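# Put a slip sheet and upright module in each crate

## Task

For every crate: place exactly one slip sheet (thin flat sheet) flat on the crate's floor, and set exactly one module (small metal block) on top of that sheet with the same face up as it has at the start; every crate must end up resting level on the table.

## Robot and tools

Robot: two arms. left_arm carries a two-finger gripper; right_arm carries a suction cup. Objects may get nudged now and then. Anything ending up off the table, or left there, means failure. Avoid drops, releasing moving parts, slams, hard hits or presses (especially arm against arm, which can end the scene), heavy loads or twists on the gripper, and squeezing hard on a part still resting on something.

Frame: the scene frame. Origin at table-top height, midway between the nominal arm bases; +z up, +x out over the table, +y toward left_arm's side (unrelated to image left/right). Results give end_effector_position in metres and end_effector_quat_wxyz in this frame; they can be a few cm off. A BASES line, if present, gives the true base places.

Row format (used by execute_actions and move): 16 numbers, both arms in one list, each in [-1, 1]. Order: left_arm dx, dy, dz, rx, ry, rz, gripper position, force_limit, speed; then right_arm dx, dy, dz, rx, ry, rz, suction. The six pose numbers per arm are an offset, along scene axes, from that arm's Hand target as it was when the action/move began, not absolute. 1.0 = 0.6 m for dx/dy/dz and 180 degrees for rx/ry/rz (rx, ry, rz form one rotation vector, turning about the Hand target's position). Translation longer than 1.0 may be shortened. Repeating an offset moves further. Gripper and suction numbers are absolute commands: re-send the last values to keep them; 0 is a real command.

Gripper: position +1 = fully open (85 mm), about -0.8 pads touch, -1 closes until blocked. force_limit and speed both start at +1; speed -1/0/+1 is roughly 20/85/150 mm/s. Slow close with low force_limit gives roughly 30 N per pad, high about 100 N; faster closes from a wider start give 120-245 N. New force/speed apply only when the position number changes by at least 0.01. To grip: send -1, hold it, and check object_status = 2 (0 moving, 1 blocked opening, 2 blocked closing, 3 reached target/pads met). position_measured is in counts: 3 open, 78 ≈ 60 mm, 130 ≈ 40 mm, 180 ≈ 20 mm, 230 closed. Fingers point along gripper +z; a block juts ~10 cm toward gripper +x.

Suction: value > 0.01 turns it on, ≤ 0.01 off; it persists. Press the 41 mm rim fully onto a smooth flat face, away from edges and holes. suction_measured ≈ 0 means no seal, ≥ 0.83 airtight; part_present goes 1 at 0.50, back to 0 below 0.45. Held parts sit up to 16 mm nearer the tool. Release by setting the part on its support, then switching off; clear 22 mm away. If it seals to the table, turn suction off. The tool body widens ~9 cm sideways from 3 cm behind the rim.

execute_actions: actions = list of actions; each action is up to 15 rows, one per 1/30 s step, the last row held to fill 15 steps. Every row counts from the action's start pose. cameras selects images (omit/null/["all"] = all, [] = none). Empty actions just reports state. Sending all six pose zeros re-commands the current Hand target.

move: target = one 16-number row or a list of up to 15 rows, all offsets from the same starting Hand targets. speed in m/s, 0.002 to 1 (default 0.25; turn rate twice that in rad/s), one value or one per target. blend in metres rounds corners in a list. stop_force 12 to 80 N ends an arm's path when push against its motion exceeds it; use slowly and small; not reliable while turning, near singular or far-reach poses, or for light loose objects; omit it when backing off a contact. zero (default true) re-zeroes force before the move. blocking=false returns early (not allowed with stop_force). Paths are straight, ignore obstacles, lag and overshoot when fast; cap 10 s. Result adds a move: line (done, off_target, moving, held, fault, and limits such as paced or held).

wait: seconds 0-10, arms hold commands. stop: brakes a running move. zoom_image: camera in cam_head_left, cam_head_right, cam_left_wrist, cam_right_wrist; region [x0, y0, x1, y1] pixels, max 504x504. finished_scene: scene = 1 or 2; irreversible; goal must hold with robot idle.

Control details: each step the command is clipped to 70 mm and 16 degrees of the measured pose; Hand target is the clipped last command. Arms may settle short; resend the gap. To stop pressing, command back past the end effector. Faults: joint contact torque over limits (wrist about 24-26 N m) or 150 N external force stop the arm 10 s; after one, release a gripped object before moving. Motor heat from loads, stretched reach or pushing into unreachable poses can brake an arm 30-60 s. Flange force is the estimated outside force along tool axes, noisy. Thinking time advances the simulation. Cameras: head images 504x504, wrist 896x504; calibration is approximate.

Each tool is called after "Request:" as name([rows], argument=value, ...), one row to a line, values as JSON.

## Session

Request:
execute_actions(actions=[])

Scene clock: 0.00 s.
left_arm: end_effector_position=(+0.5562, +0.5229, +0.3164) position_measured=3 object_status=3 end_effector_quat_wxyz=(+0.106, +0.652, -0.188, +0.727) | right_arm: end_effector_position=(+0.7156, +0.4433, +0.1810) suction_measured=0.00 part_present=0 end_effector_quat_wxyz=(+0.239, -0.156, +0.856, +0.431)
Joint positions: left_arm=[0.374 -0.022 -1.005 2.28 -1.249 0.299] | right_arm=[0.864 1.075 1.119 -0.535 -0.69 -0.25]
Joint velocities: within noise
Flange force (N): no reading
Hand target: left_arm +0.5562, +0.5229, +0.3164; +0.106, +0.652, -0.188, +0.727 | right_arm +0.7156, +0.4433, +0.1810; +0.239, -0.156, +0.856, +0.431

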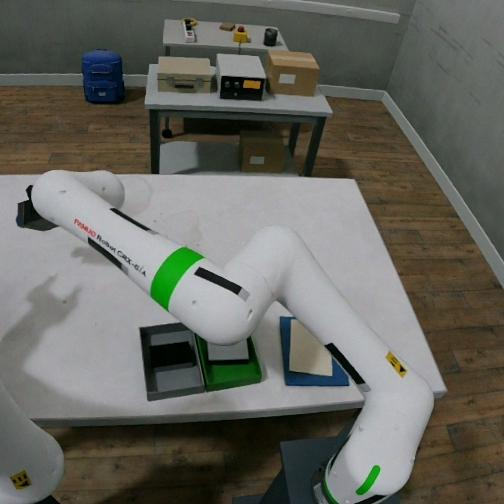

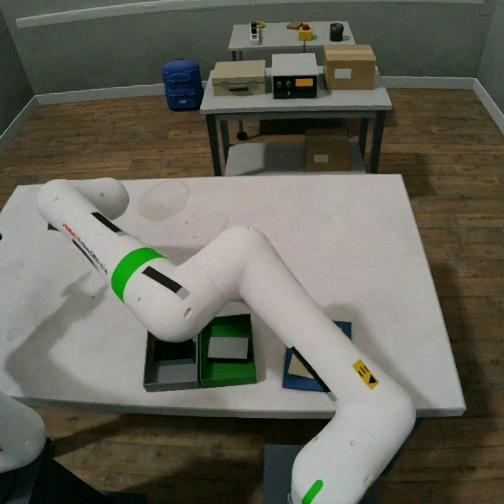

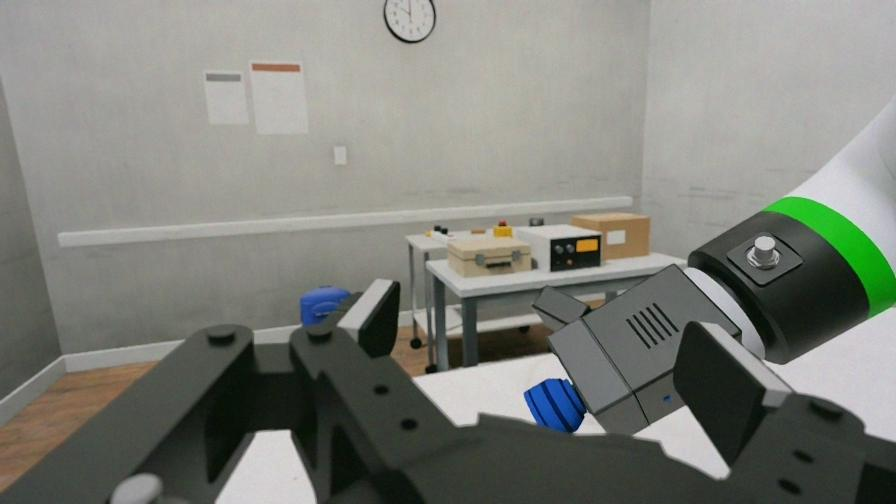

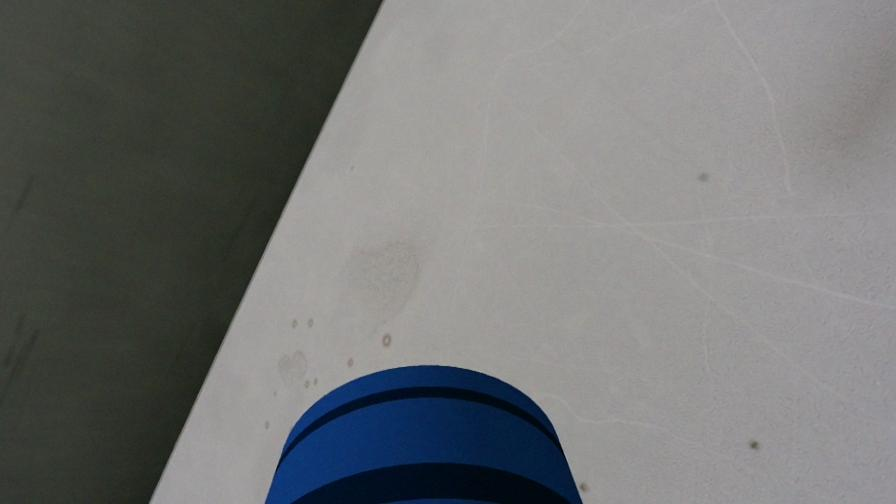

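Request:
zoom_image(camera="cam_head_right", region=[120, 290, 380, 420])

Request:
zoom_image(camera="cam_head_left", region=[100, 290, 380, 430])

Scaled by 1.938.

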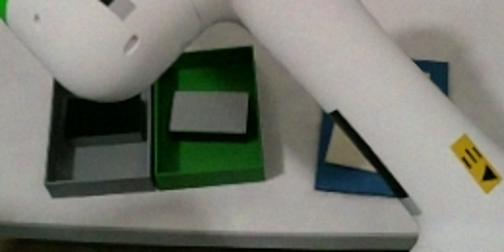

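Scaled by 1.800.

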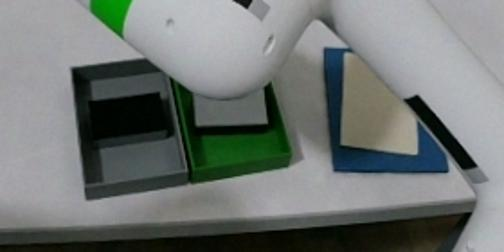

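Request:
move([
  [0,0,0,0,0,0,1,0,0,-0.15,-0.4,0.45,-0.2,0.1,-0.07,0],
  [0,0,0,0,0,0,1,0,0,-0.48,-0.75,0.45,-0.2886,0.16,-0.1045,0],
], speed=0.25, blend=[0.05,0])

Scene clock: 51.40 s.
left_arm: end_effector_position=(+0.5562, +0.5229, +0.3164) position_measured=3 object_status=3 end_effector_quat_wxyz=(+0.106, +0.652, -0.188, +0.727) | right_arm: end_effector_position=(+0.4276, -0.0068, +0.4509) suction_measured=0.00 part_present=0 end_effector_quat_wxyz=(+0.000, +0.001, +1.000, +0.000)
Joint positions: left_arm=[0.374 -0.022 -1.005 2.28 -1.249 0.299] | right_arm=[0.939 0.226 0.611 0 -1.956 -0.934]
Joint velocities: within noise
Flange force (N): left_arm=[-1.7 -5.0 -3.3] | right_arm=[17.2 -11.2 13.2]
Hand target: left_arm +0.5562, +0.5229, +0.3164; +0.106, +0.652, -0.188, +0.727 | right_arm +0.4276, -0.0067, +0.4510; +0.000, +0.001, +1.000, +0.000
Off the commanded pose: left_arm 0.000 m, 0 deg | right_arm 0.000 m, 0 deg.
elbow stopped short (right arm): the move would have taken joint 3 (elbow) straighter than the controller allows.
move: done; blend cut to 0 m at target 1
camera_calibration:
cam_right_wrist: T_world_to_cam=[[0.0168015, -0.997261, 0.0720225, -0.0495144], [-0.917772, 0.013201, 0.396887, 0.248662], [-0.396751, -0.0727685, -0.915037, 0.63909], [0, 0, 0, 1]] pos_world=[0.482607, -0.00615575, 0.489666]

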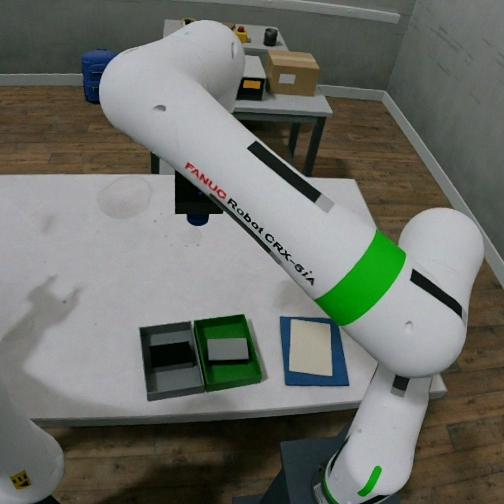

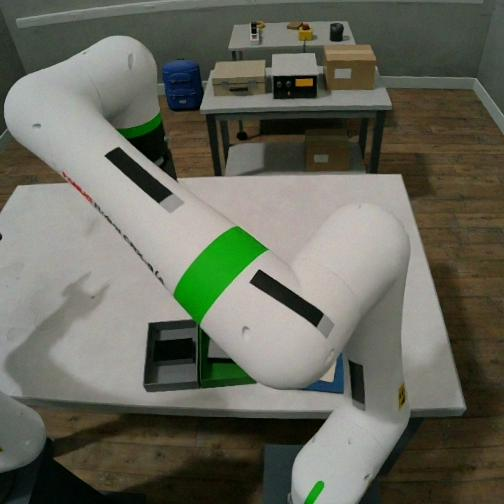

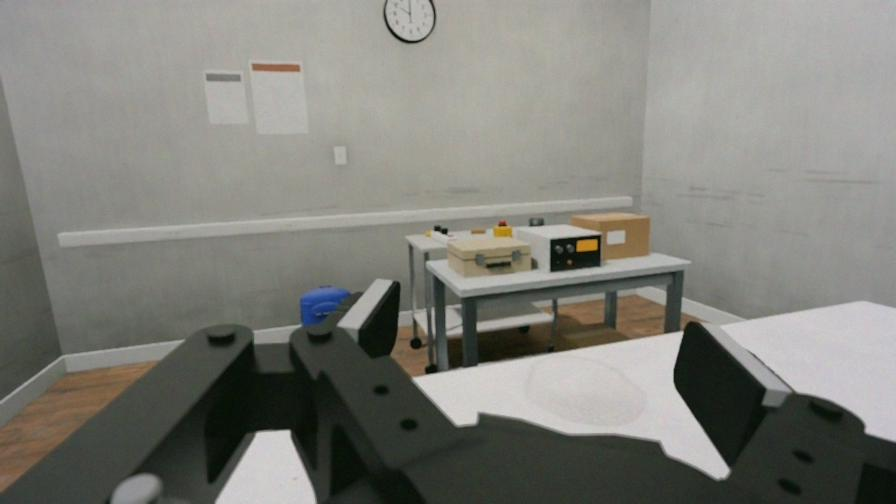

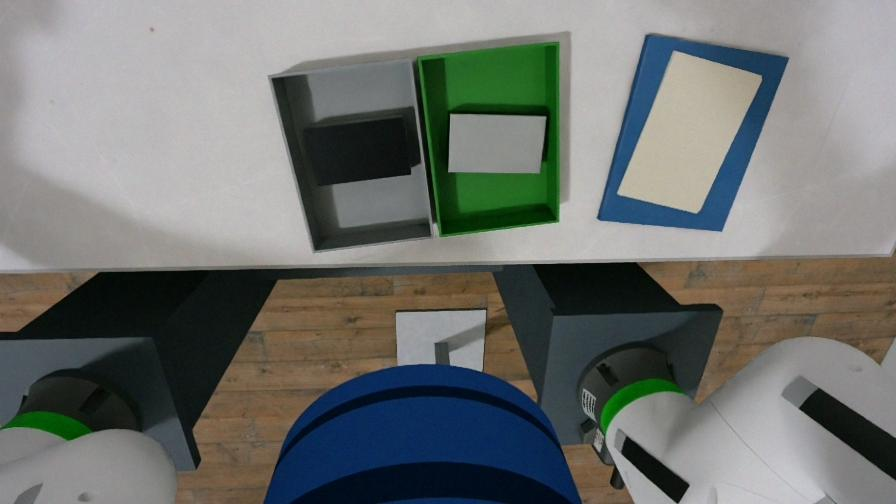

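Request:
zoom_image(camera="cam_right_wrist", region=[580, 10, 820, 250])

Request:
zoom_image(camera="cam_right_wrist", region=[260, 20, 580, 260])

Scaled by 2.100.

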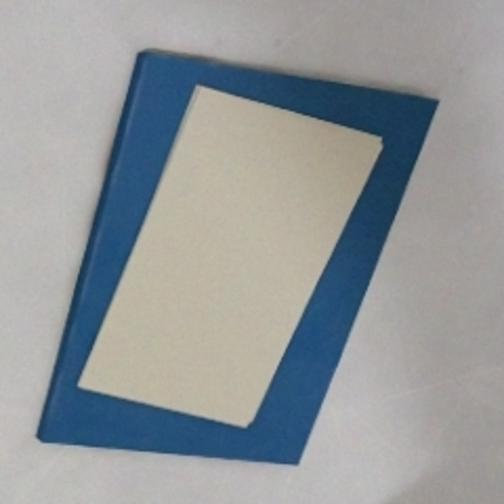

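Scaled by 1.575.

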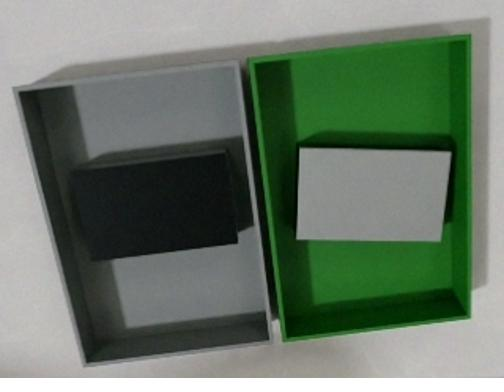

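Request:
move(target=[0,0,0,0,0,0,1,0,0,-0.033,-0.135,-0.5,0,0,0,0])

Scene clock: 130.27 s.
left_arm: end_effector_position=(+0.5562, +0.5229, +0.3164) position_measured=3 object_status=3 end_effector_quat_wxyz=(+0.106, +0.652, -0.188, +0.727) | right_arm: end_effector_position=(+0.4078, -0.0877, +0.1510) suction_measured=0.00 part_present=0 end_effector_quat_wxyz=(+0.000, +0.001, +1.000, +0.000)
Joint positions: left_arm=[0.374 -0.022 -1.005 2.28 -1.249 0.299] | right_arm=[0.862 0.052 -0.301 0 -1.218 -0.857]
Joint velocities: within noise
Flange force (N): left_arm=[-1.4 -5.5 -3.9] | right_arm=[13.9 -5.2 0.6]
Hand target: left_arm +0.5562, +0.5229, +0.3164; +0.106, +0.652, -0.188, +0.727 | right_arm +0.4078, -0.0877, +0.1510; +0.000, +0.001, +1.000, +0.000
Off the commanded pose: left_arm 0.000 m, 0 deg | right_arm 0.000 m, 0 deg.
move: done
camera_calibration:
cam_right_wrist: T_world_to_cam=[[0.0167895, -0.997277, 0.0718062, -0.108214], [-0.917859, 0.0131102, 0.396691, 0.350655], [-0.396552, -0.0725682, -0.91514, 0.350872], [0, 0, 0, 1]] pos_world=[0.462808, -0.0870544, 0.189766]

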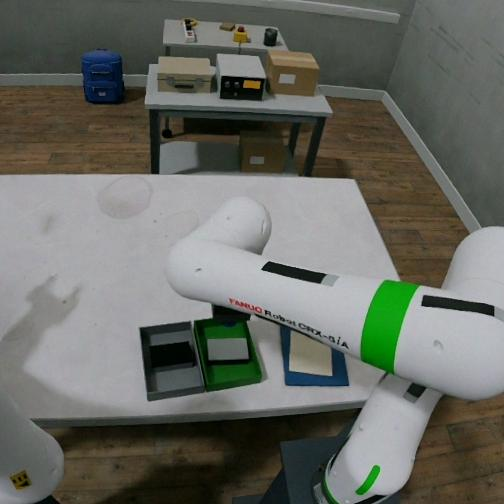

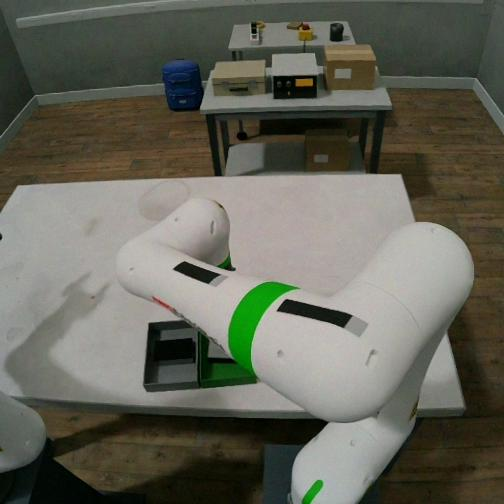

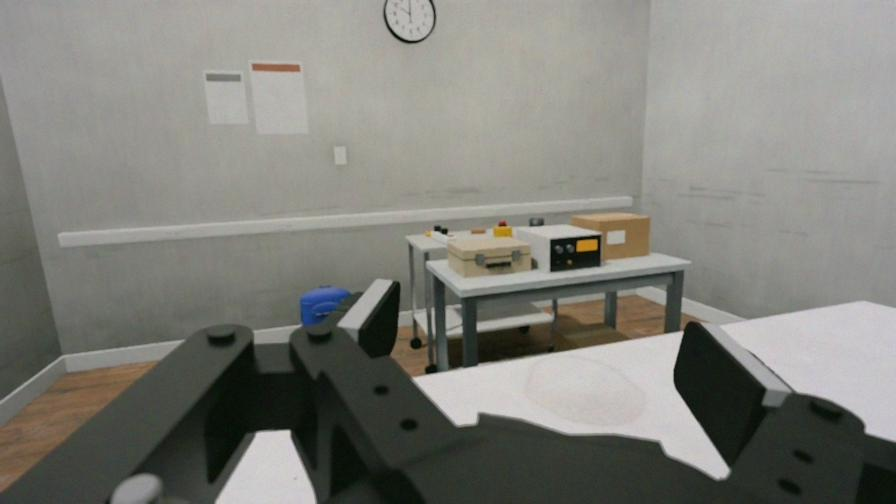

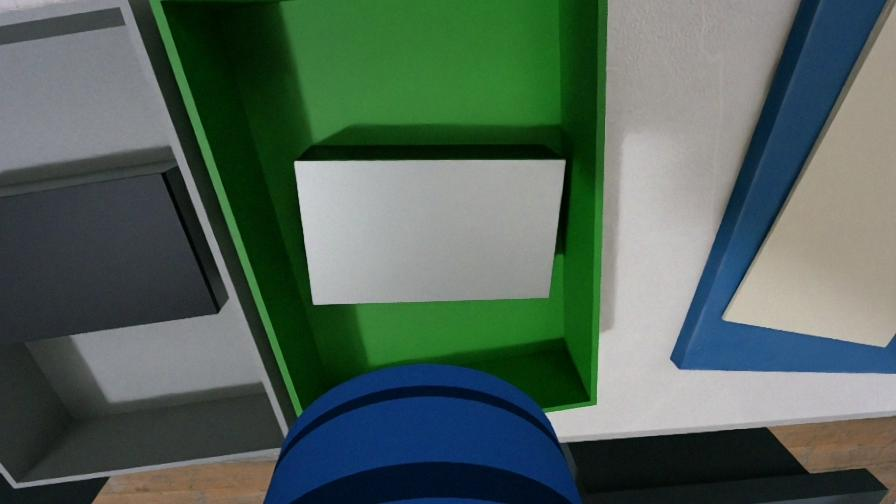

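Request:
move(target=[0,0,0,0,0,0,1,0,0,-0.013,-0.009,-0.175,0,0,0,0])

Request:
move(target=[0,0,0,0,0,0,1,0,0,0,0,-0.06,0,0,0,1], speed=0.01, stop_force=14)

Scene clock: 193.77 s.
left_arm: end_effector_position=(+0.5562, +0.5229, +0.3164) position_measured=3 object_status=3 end_effector_quat_wxyz=(+0.106, +0.652, -0.188, +0.727) | right_arm: end_effector_position=(+0.4000, -0.0931, +0.0460) suction_measured=0.00 part_present=0 end_effector_quat_wxyz=(+0.000, +0.001, +1.000, +0.000)
Joint positions: left_arm=[0.374 -0.022 -1.005 2.28 -1.249 0.299] | right_arm=[0.868 0.157 -0.46 0 -0.953 -0.863]
Joint velocities: within noise
Flange force (N): left_arm=[-1.4 -5.1 -3.2] | right_arm=[12.5 -4.8 -3.4]
Hand target: left_arm +0.5562, +0.5229, +0.3164; +0.106, +0.652, -0.188, +0.727 | right_arm +0.4000, -0.0931, +0.0460; +0.000, +0.001, +1.000, +0.000
Off the commanded pose: left_arm 0.000 m, 0 deg | right_arm 0.000 m, 0 deg.
move: done
camera_calibration:
cam_right_wrist: T_world_to_cam=[[0.0167565, -0.997285, 0.0717102, -0.105906], [-0.917822, 0.0131091, 0.396776, 0.385194], [-0.396639, -0.0724658, -0.91511, 0.251344], [0, 0, 0, 1]] pos_world=[0.455007, -0.0924538, 0.0847662]

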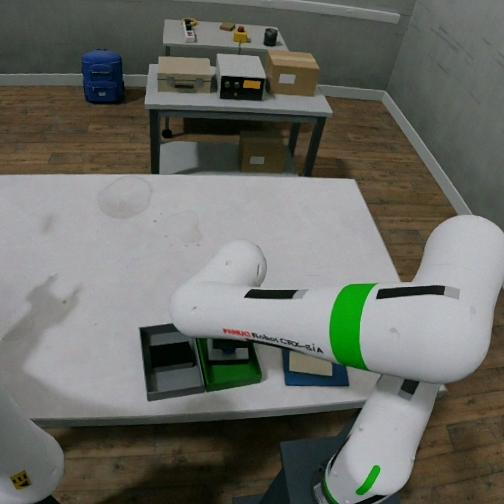

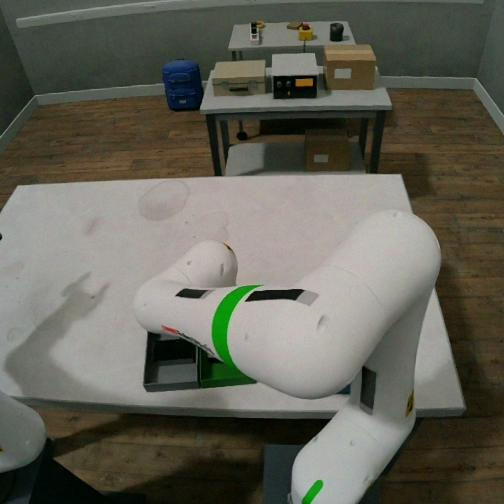

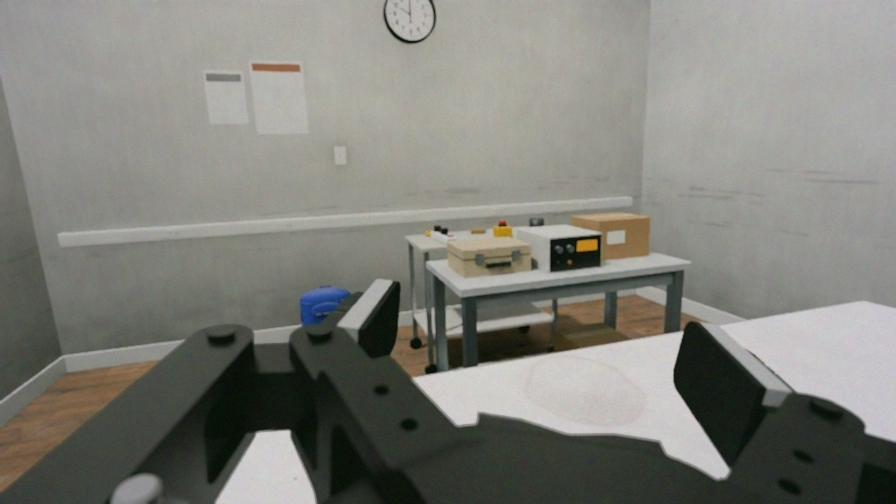

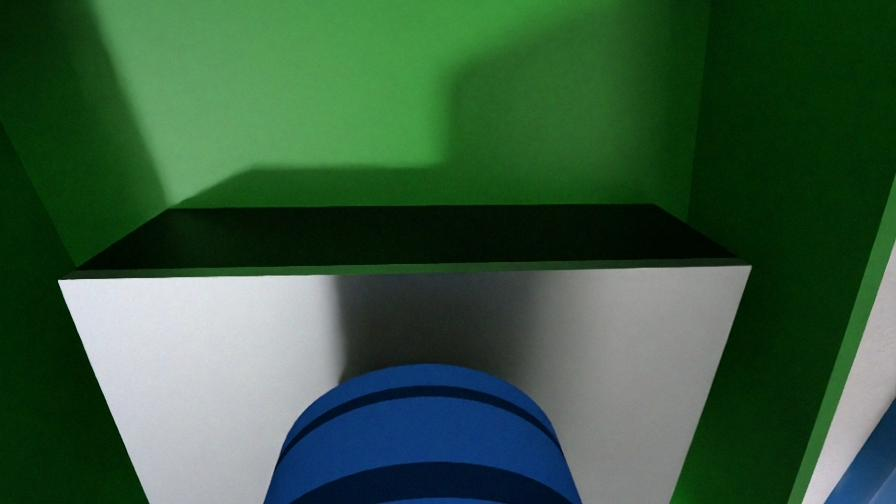

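Scene clock: 197.20 s.
left_arm: end_effector_position=(+0.5562, +0.5229, +0.3164) position_measured=3 object_status=3 end_effector_quat_wxyz=(+0.106, +0.652, -0.188, +0.727) | right_arm: end_effector_position=(+0.4001, -0.0931, +0.0177) suction_measured=1.00 part_present=1 end_effector_quat_wxyz=(+0.000, +0.001, +1.000, +0.000)
Joint positions: left_arm=[0.374 -0.022 -1.005 2.28 -1.249 0.299] | right_arm=[0.868 0.205 -0.486 0.001 -0.88 -0.863]
Joint velocities: within noise
Flange force (N): left_arm=[-1.8 -5.1 -2.7] | right_arm=[20.0 -4.7 -35.0]
Hand target: left_arm +0.5562, +0.5229, +0.3164; +0.106, +0.652, -0.188, +0.727 | right_arm +0.4000, -0.0931, +0.0177; +0.000, +0.001, +1.000, +0.000 (not the last commanded pose)
Off the commanded pose: left_arm 0.000 m, 0 deg | right_arm 0.008 m, 0 deg.
move: contact (right_arm)
camera_calibration:
cam_right_wrist: T_world_to_cam=[[0.0168784, -0.997279, 0.0717611, -0.103927], [-0.917909, 0.0130013, 0.396577, 0.396505], [-0.396431, -0.0725638, -0.915192, 0.225256], [0, 0, 0, 1]] pos_world=[0.455009, -0.0924542, 0.056366]

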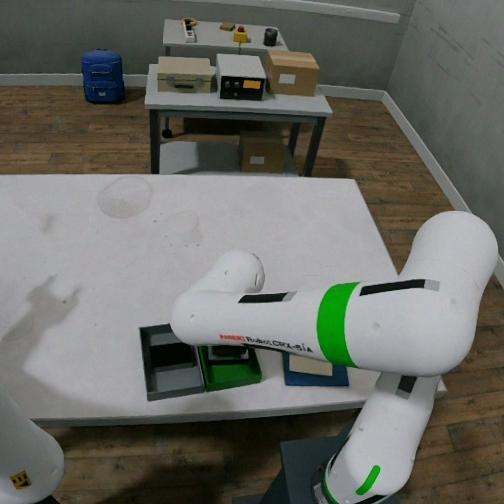

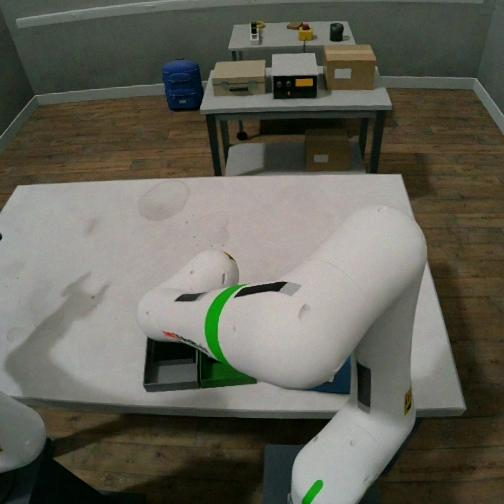

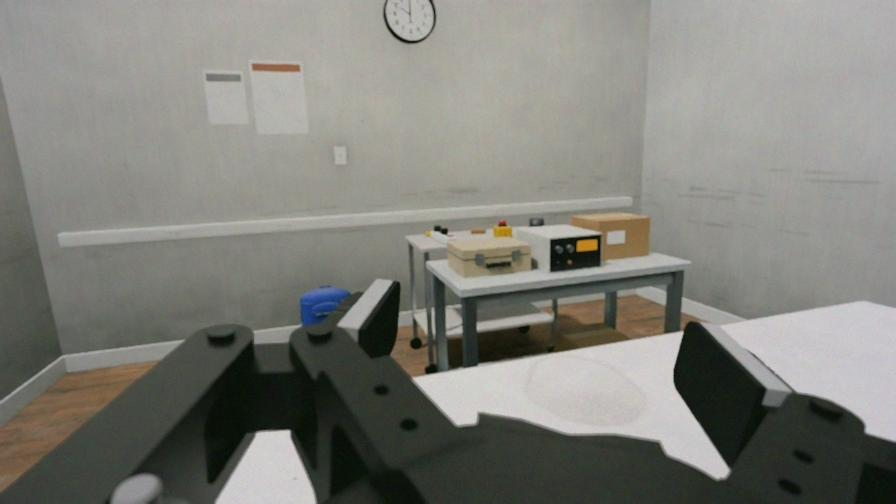

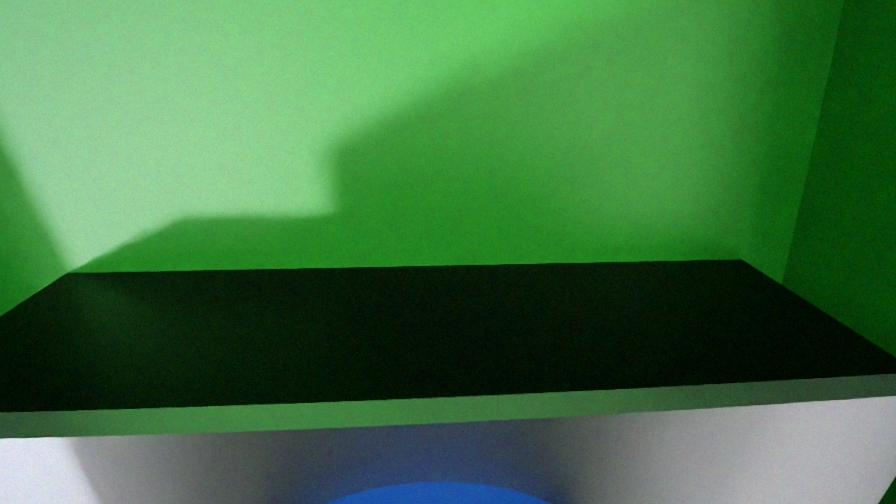

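Request:
move([
  [0,0,0,0,0,0,1,0,0,0,0,0.05,0,0,0,1],
  [0,0,0,0,0,0,1,0,0,0,0,0.2,0,0,0,1],
], speed=[0.04,0.15])

Scene clock: 201.83 s.
left_arm: end_effector_position=(+0.5562, +0.5229, +0.3164) position_measured=3 object_status=3 end_effector_quat_wxyz=(+0.106, +0.652, -0.188, +0.727) | right_arm: end_effector_position=(+0.4001, -0.0932, +0.1377) suction_measured=1.00 part_present=1 end_effector_quat_wxyz=(+0.000, +0.001, +1.000, +0.000)
Joint positions: left_arm=[0.374 -0.022 -1.005 2.28 -1.249 0.299] | right_arm=[0.867 0.041 -0.346 0.001 -1.184 -0.862]
Joint velocities: within noise
Flange force (N): left_arm=[-1.8 -4.8 -3.3] | right_arm=[13.2 -5.4 1.7]
Hand target: left_arm +0.5562, +0.5229, +0.3164; +0.106, +0.652, -0.188, +0.727 | right_arm +0.4000, -0.0931, +0.1377; +0.000, +0.001, +1.000, +0.000
Off the commanded pose: left_arm 0.000 m, 0 deg | right_arm 0.000 m, 0 deg.
move: done
camera_calibration:
cam_right_wrist: T_world_to_cam=[[0.0168212, -0.99727, 0.0718967, -0.112645], [-0.917948, 0.0131007, 0.396484, 0.349013], [-0.396344, -0.0726668, -0.915222, 0.33516], [0, 0, 0, 1]] pos_world=[0.455109, -0.092555, 0.176466]

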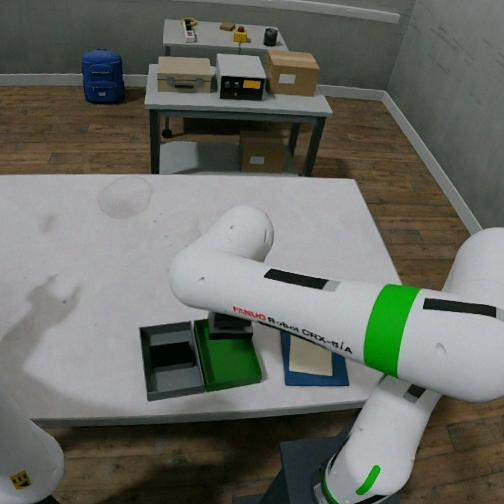

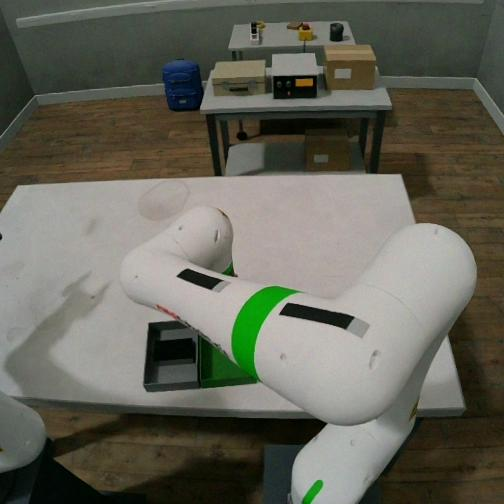

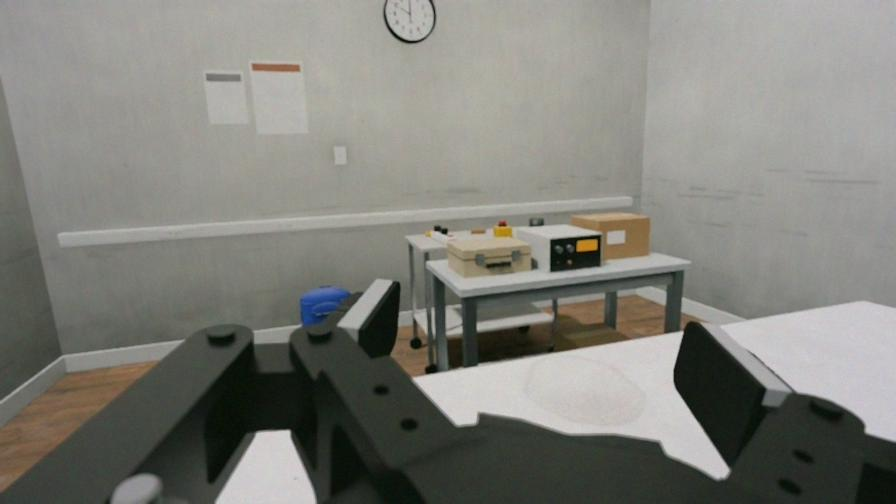

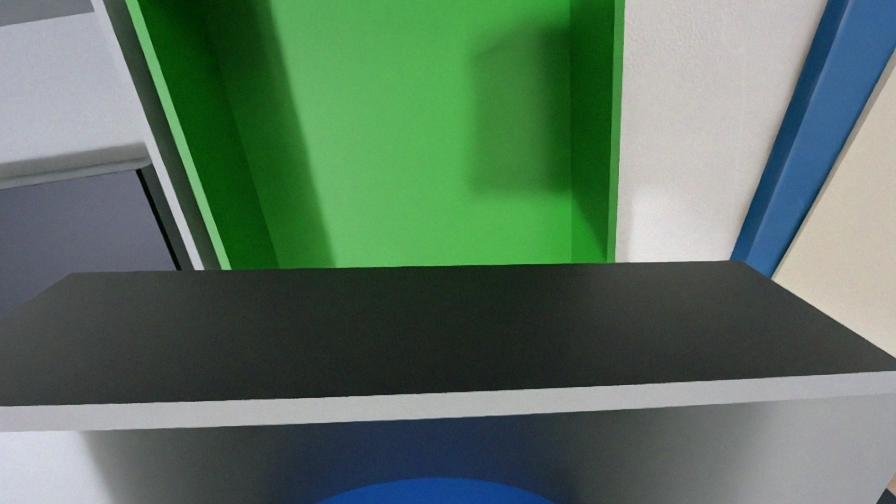

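Request:
move([
  [0,0,0,0,0,0,1,0,0,0.333,-0.095,0,0,0,0,1],
  [0,0,0,0,0,0,1,0,0,0.333,-0.095,-0.17,0,0,0,1],
], speed=0.15, cameras=[])

Request:
move(target=[0,0,0,0,0,0,1,0,0,0,0,-0.06,0,0,0,1], speed=0.012, stop_force=12, cameras=["cam_right_wrist"])

Scene clock: 215.27 s.
left_arm: end_effector_position=(+0.5562, +0.5229, +0.3164) position_measured=3 object_status=3 end_effector_quat_wxyz=(+0.106, +0.652, -0.188, +0.727) | right_arm: end_effector_position=(+0.5998, -0.1501, +0.0356) suction_measured=1.00 part_present=1 end_effector_quat_wxyz=(+0.000, +0.001, +1.000, +0.000)
Joint positions: left_arm=[0.374 -0.022 -1.005 2.28 -1.249 0.299] | right_arm=[0.522 0.523 0.013 0 -1.061 -0.517]
Joint velocities: within noise
Flange force (N): left_arm=[-1.5 -4.8 -2.9] | right_arm=[17.9 -3.8 -2.5]
Hand target: left_arm +0.5562, +0.5229, +0.3164; +0.106, +0.652, -0.188, +0.727 | right_arm +0.5998, -0.1501, +0.0357; +0.000, +0.001, +1.000, +0.000
Off the commanded pose: left_arm 0.000 m, 0 deg | right_arm 0.000 m, 0 deg.
move: done
No camera images: "cameras" was empty.

Scene clock: 217.60 s.
left_arm: end_effector_position=(+0.5562, +0.5229, +0.3164) position_measured=3 object_status=3 end_effector_quat_wxyz=(+0.106, +0.652, -0.188, +0.727) | right_arm: end_effector_position=(+0.6000, -0.1501, +0.0150) suction_measured=1.00 part_present=1 end_effector_quat_wxyz=(+0.000, +0.001, +1.000, +0.000)
Joint positions: left_arm=[0.374 -0.022 -1.005 2.28 -1.249 0.299] | right_arm=[0.522 0.548 -0.002 0.001 -1.02 -0.517]
Joint velocities: within noise
Flange force (N): left_arm=[-1.8 -5.2 -3.2] | right_arm=[20.7 -1.4 -29.2]
Hand target: left_arm +0.5562, +0.5229, +0.3164; +0.106, +0.652, -0.188, +0.727 | right_arm +0.5999, -0.1501, +0.0150; +0.000, +0.001, +1.000, +0.000 (not the last commanded pose)
Off the commanded pose: left_arm 0.000 m, 0 deg | right_arm 0.015 m, 0 deg.
move: contact (right_arm)
camera_calibration:
cam_right_wrist: T_world_to_cam=[[0.0169876, -0.997273, 0.0718194, -0.164034], [-0.918033, 0.0129015, 0.396293, 0.581851], [-0.396139, -0.0726647, -0.915311, 0.297788], [0, 0, 0, 1]] pos_world=[0.65491, -0.149455, 0.0537658]
Images, in order (width x height): cam_right_wrist 896x504.

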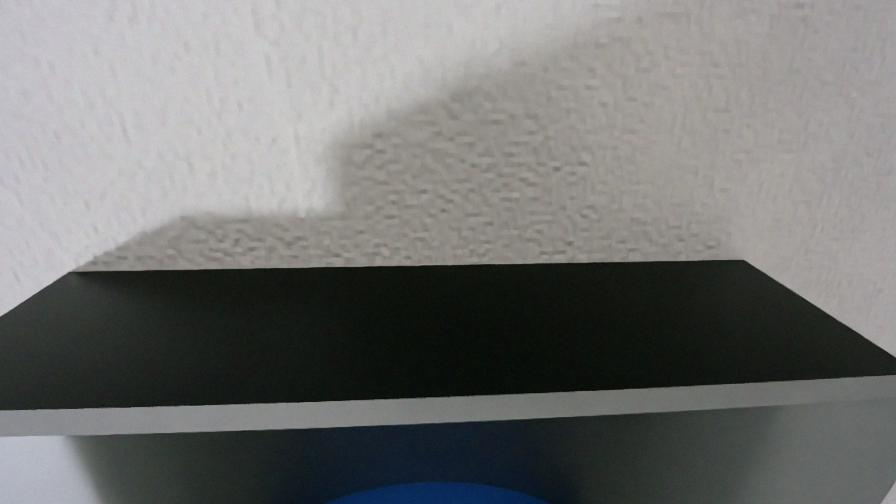

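Request:
execute_actions([
  [[0,0,0,0,0,0,1,0,0,0,0,0,0,0,0,0]],
], cameras=[])

Request:
move([
  [0,0,0,0,0,0,1,0,0,0,0,0.06,0,0,0,0],
  [0,0,0,0,0,0,1,0,0,0,0,0.2,0,0,0,0],
], speed=[0.05,0.25], cameras=["cam_right_wrist"])

Scene clock: 224.70 s.
left_arm: end_effector_position=(+0.5562, +0.5229, +0.3164) position_measured=3 object_status=3 end_effector_quat_wxyz=(+0.106, +0.652, -0.188, +0.727) | right_arm: end_effector_position=(+0.5999, -0.1501, +0.0150) suction_measured=0.00 part_present=0 end_effector_quat_wxyz=(+0.000, +0.001, +1.000, +0.000)
Joint positions: left_arm=[0.374 -0.022 -1.005 2.28 -1.249 0.299] | right_arm=[0.522 0.548 -0.002 0 -1.02 -0.517]
Joint velocities: within noise
Flange force (N): left_arm=[-1.5 -5.0 -3.0] | right_arm=[24.0 0.2 -48.8]
Hand target: left_arm +0.5562, +0.5229, +0.3164; +0.106, +0.652, -0.188, +0.727 | right_arm +0.5999, -0.1501, +0.0150; +0.000, +0.001, +1.000, +0.000
Off the commanded pose: left_arm 0.000 m, 0 deg | right_arm 0.000 m, 0 deg.
No camera images: "cameras" was empty.

Scene clock: 226.20 s.
left_arm: end_effector_position=(+0.5562, +0.5229, +0.3164) position_measured=3 object_status=3 end_effector_quat_wxyz=(+0.106, +0.652, -0.188, +0.727) | right_arm: end_effector_position=(+0.6000, -0.1502, +0.1350) suction_measured=0.00 part_present=0 end_effector_quat_wxyz=(+0.000, +0.001, +1.000, +0.000)
Joint positions: left_arm=[0.374 -0.022 -1.005 2.28 -1.249 0.299] | right_arm=[0.522 0.427 0.124 0.001 -1.267 -0.517]
Joint velocities: left_arm=[within noise] | right_arm=[0.001 -0.001 0.001 -0.005 -0.002 0.003]
Flange force (N): left_arm=[-1.1 -4.4 -3.3] | right_arm=[15.6 -2.9 0.0]
Hand target: left_arm +0.5562, +0.5229, +0.3164; +0.106, +0.652, -0.188, +0.727 | right_arm +0.5999, -0.1501, +0.1350; +0.000, +0.001, +1.000, +0.000
Off the commanded pose: left_arm 0.000 m, 0 deg | right_arm 0.000 m, 0 deg.
move: done
camera_calibration:
cam_right_wrist: T_world_to_cam=[[0.016838, -0.997263, 0.0719957, -0.172686], [-0.918074, 0.0131016, 0.396193, 0.534463], [-0.396052, -0.0727684, -0.91534, 0.40759], [0, 0, 0, 1]] pos_world=[0.655011, -0.149556, 0.173766]
Images, in order (width x height): cam_right_wrist 896x504.

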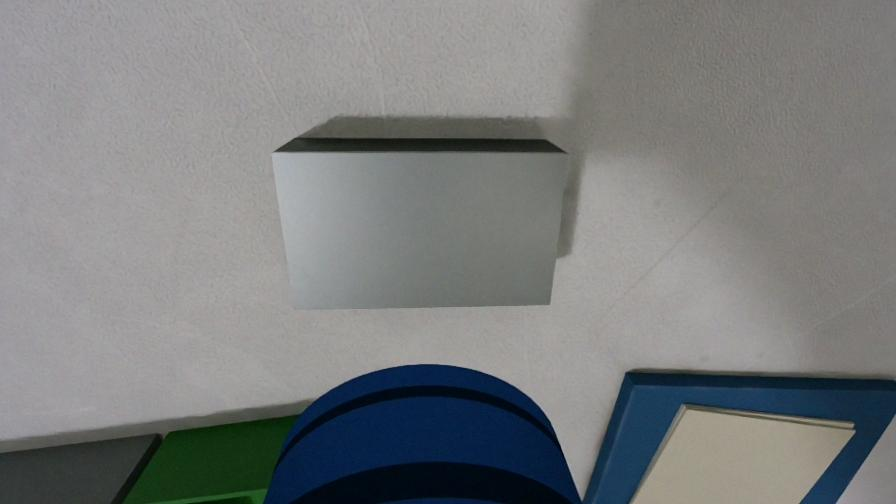

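Request:
move(target=[0,0,0,0,0,0,1,0,0,-0.35,-0.12,0.25,0,0,0,0], cameras=["cam_right_wrist"])

Request:
zoom_image(camera="cam_right_wrist", region=[200, 0, 550, 350])

Request:
zoom_image(camera="cam_right_wrist", region=[400, 0, 750, 350])

Scene clock: 236.13 s.
left_arm: end_effector_position=(+0.5562, +0.5229, +0.3164) position_measured=3 object_status=3 end_effector_quat_wxyz=(+0.106, +0.652, -0.188, +0.727) | right_arm: end_effector_position=(+0.3899, -0.2221, +0.2849) suction_measured=0.00 part_present=0 end_effector_quat_wxyz=(+0.000, +0.001, +1.000, +0.000)
Joint positions: left_arm=[0.374 -0.022 -1.005 2.28 -1.249 0.299] | right_arm=[0.637 -0.198 -0.214 0 -1.554 -0.632]
Joint velocities: within noise
Flange force (N): left_arm=[-1.5 -5.0 -3.2] | right_arm=[12.0 -1.2 4.2]
Hand target: left_arm +0.5562, +0.5229, +0.3164; +0.106, +0.652, -0.188, +0.727 | right_arm +0.3899, -0.2221, +0.2850; +0.000, +0.001, +1.000, +0.000
Off the commanded pose: left_arm 0.000 m, 0 deg | right_arm 0.000 m, 0 deg.
move: done
camera_calibration:
cam_right_wrist: T_world_to_cam=[[0.0168712, -0.997279, 0.0717661, -0.251586], [-0.917946, 0.0130032, 0.396493, 0.282951], [-0.396347, -0.0725667, -0.915229, 0.456496], [0, 0, 0, 1]] pos_world=[0.444909, -0.221454, 0.323666]
Images, in order (width x height): cam_right_wrist 896x504.

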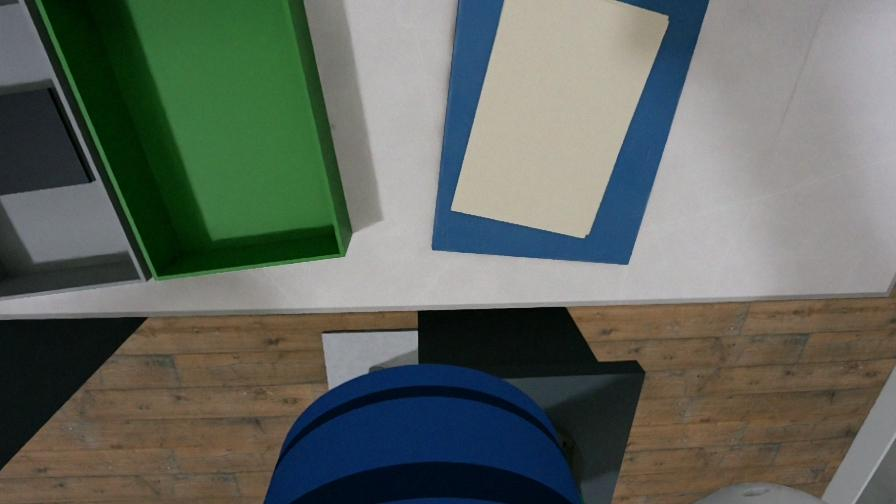

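Scaled by 1.440.

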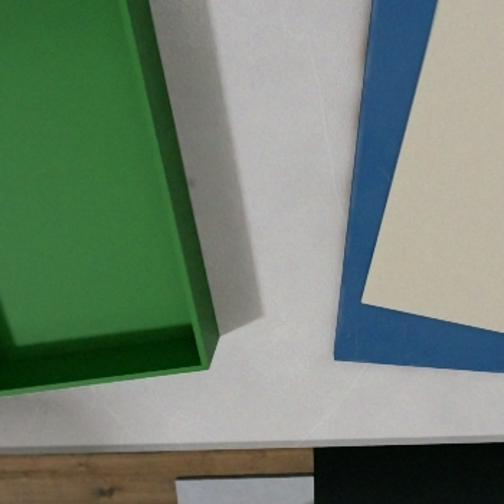

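Scaled by 1.440.

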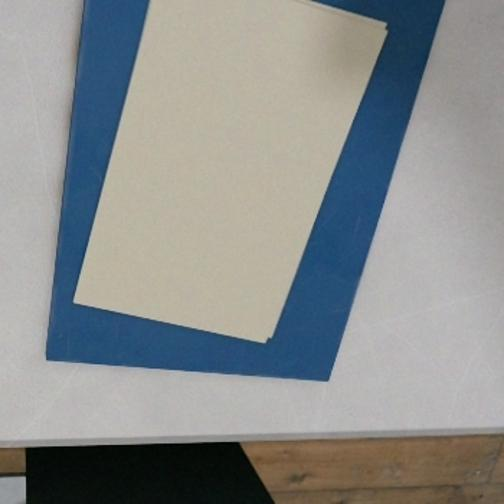

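Request:
move(target=[0,0,0,0,0,0,1,0,0,0.12,0.03,0.07,0,0,0,0], cameras=["cam_right_wrist"])

Request:
zoom_image(camera="cam_right_wrist", region=[100, 0, 450, 350])

Request:
zoom_image(camera="cam_right_wrist", region=[400, 0, 700, 300])

Scene clock: 243.33 s.
left_arm: end_effector_position=(+0.5562, +0.5229, +0.3164) position_measured=3 object_status=3 end_effector_quat_wxyz=(+0.106, +0.652, -0.188, +0.727) | right_arm: end_effector_position=(+0.4619, -0.2041, +0.3270) suction_measured=0.00 part_present=0 end_effector_quat_wxyz=(+0.000, +0.001, +1.000, +0.000)
Joint positions: left_arm=[0.374 -0.022 -1.005 2.28 -1.249 0.299] | right_arm=[0.571 -0.004 0.059 0 -1.633 -0.566]
Joint velocities: within noise
Flange force (N): left_arm=[-1.6 -4.7 -2.9] | right_arm=[12.5 -1.9 5.2]
Hand target: left_arm +0.5562, +0.5229, +0.3164; +0.106, +0.652, -0.188, +0.727 | right_arm +0.4619, -0.2041, +0.3270; +0.000, +0.001, +1.000, +0.000
Off the commanded pose: left_arm 0.000 m, 0 deg | right_arm 0.000 m, 0 deg.
move: done
camera_calibration:
cam_right_wrist: T_world_to_cam=[[0.0168623, -0.997279, 0.0717641, -0.237866], [-0.917998, 0.0130011, 0.396371, 0.332188], [-0.396226, -0.072563, -0.915281, 0.524829], [0, 0, 0, 1]] pos_world=[0.51691, -0.203454, 0.365766]
Images, in order (width x height): cam_right_wrist 896x504.

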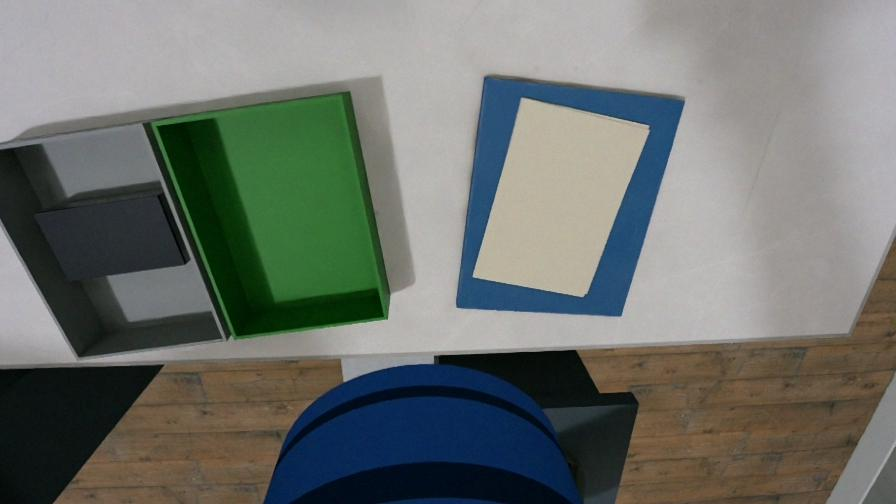

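Scaled by 1.440.

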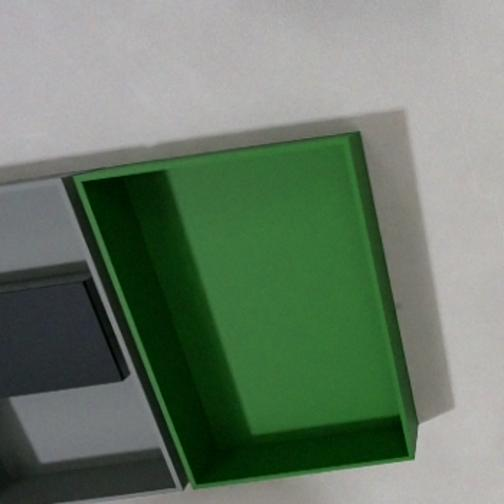

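Scaled by 1.680.

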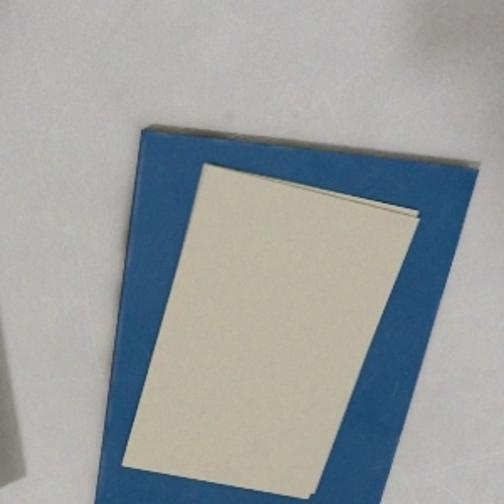

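Request:
move(target=[0,0,0,0,0,0,1,0,0,-0.1465,-0.191,-0.378,0,0,-0.066,0], cameras=["cam_right_wrist","cam_head_left"])

Scene clock: 288.00 s.
left_arm: end_effector_position=(+0.5562, +0.5229, +0.3164) position_measured=3 object_status=3 end_effector_quat_wxyz=(+0.106, +0.652, -0.188, +0.727) | right_arm: end_effector_position=(+0.3741, -0.3187, +0.1002) suction_measured=0.00 part_present=0 end_effector_quat_wxyz=(+0.000, +0.104, +0.995, +0.000)
Joint positions: left_arm=[0.374 -0.022 -1.005 2.28 -1.249 0.299] | right_arm=[0.408 -0.162 -0.631 0.001 -1.101 -0.61]
Joint velocities: within noise
Flange force (N): left_arm=[-1.3 -5.2 -3.9] | right_arm=[13.6 0.1 -0.8]
Hand target: left_arm +0.5562, +0.5229, +0.3164; +0.106, +0.652, -0.188, +0.727 | right_arm +0.3740, -0.3187, +0.1002; +0.000, +0.104, +0.995, +0.000
Off the commanded pose: left_arm 0.000 m, 0 deg | right_arm 0.000 m, 0 deg.
move: done
camera_calibration:
cam_right_wrist: T_world_to_cam=[[-0.188769, -0.979398, 0.0717403, -0.251787], [-0.89571, 0.201666, 0.396277, 0.394741], [-0.40258, 0.0105463, -0.915324, 0.302985], [0, 0, 0, 1]] pos_world=[0.428019, -0.329401, 0.138966]
Images, in order (width x height): cam_head_left 504x504, cam_right_wrist 896x504.

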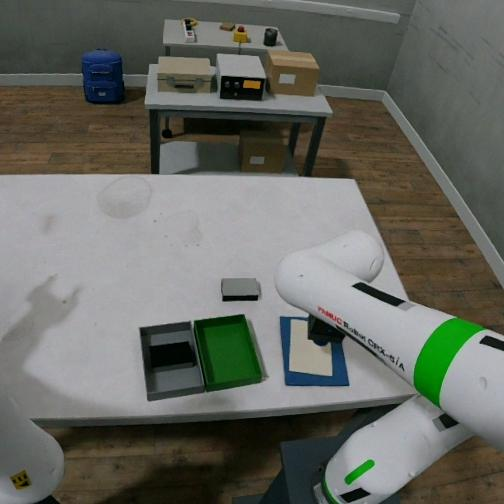

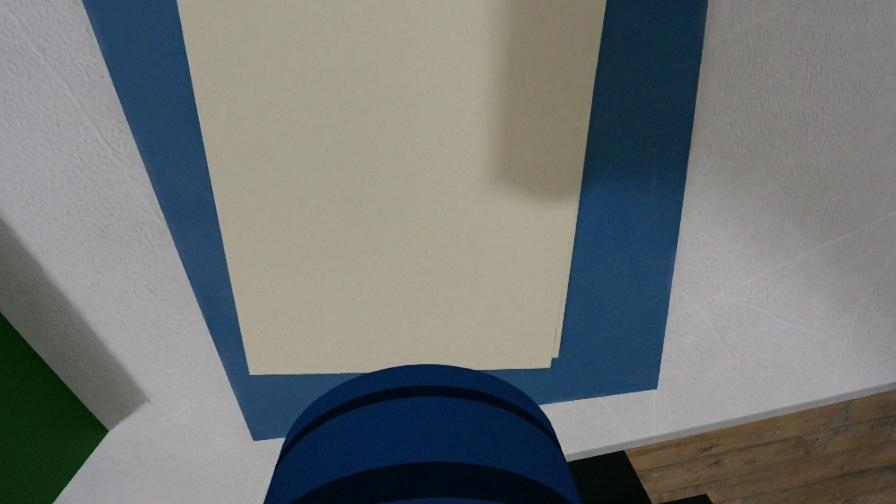

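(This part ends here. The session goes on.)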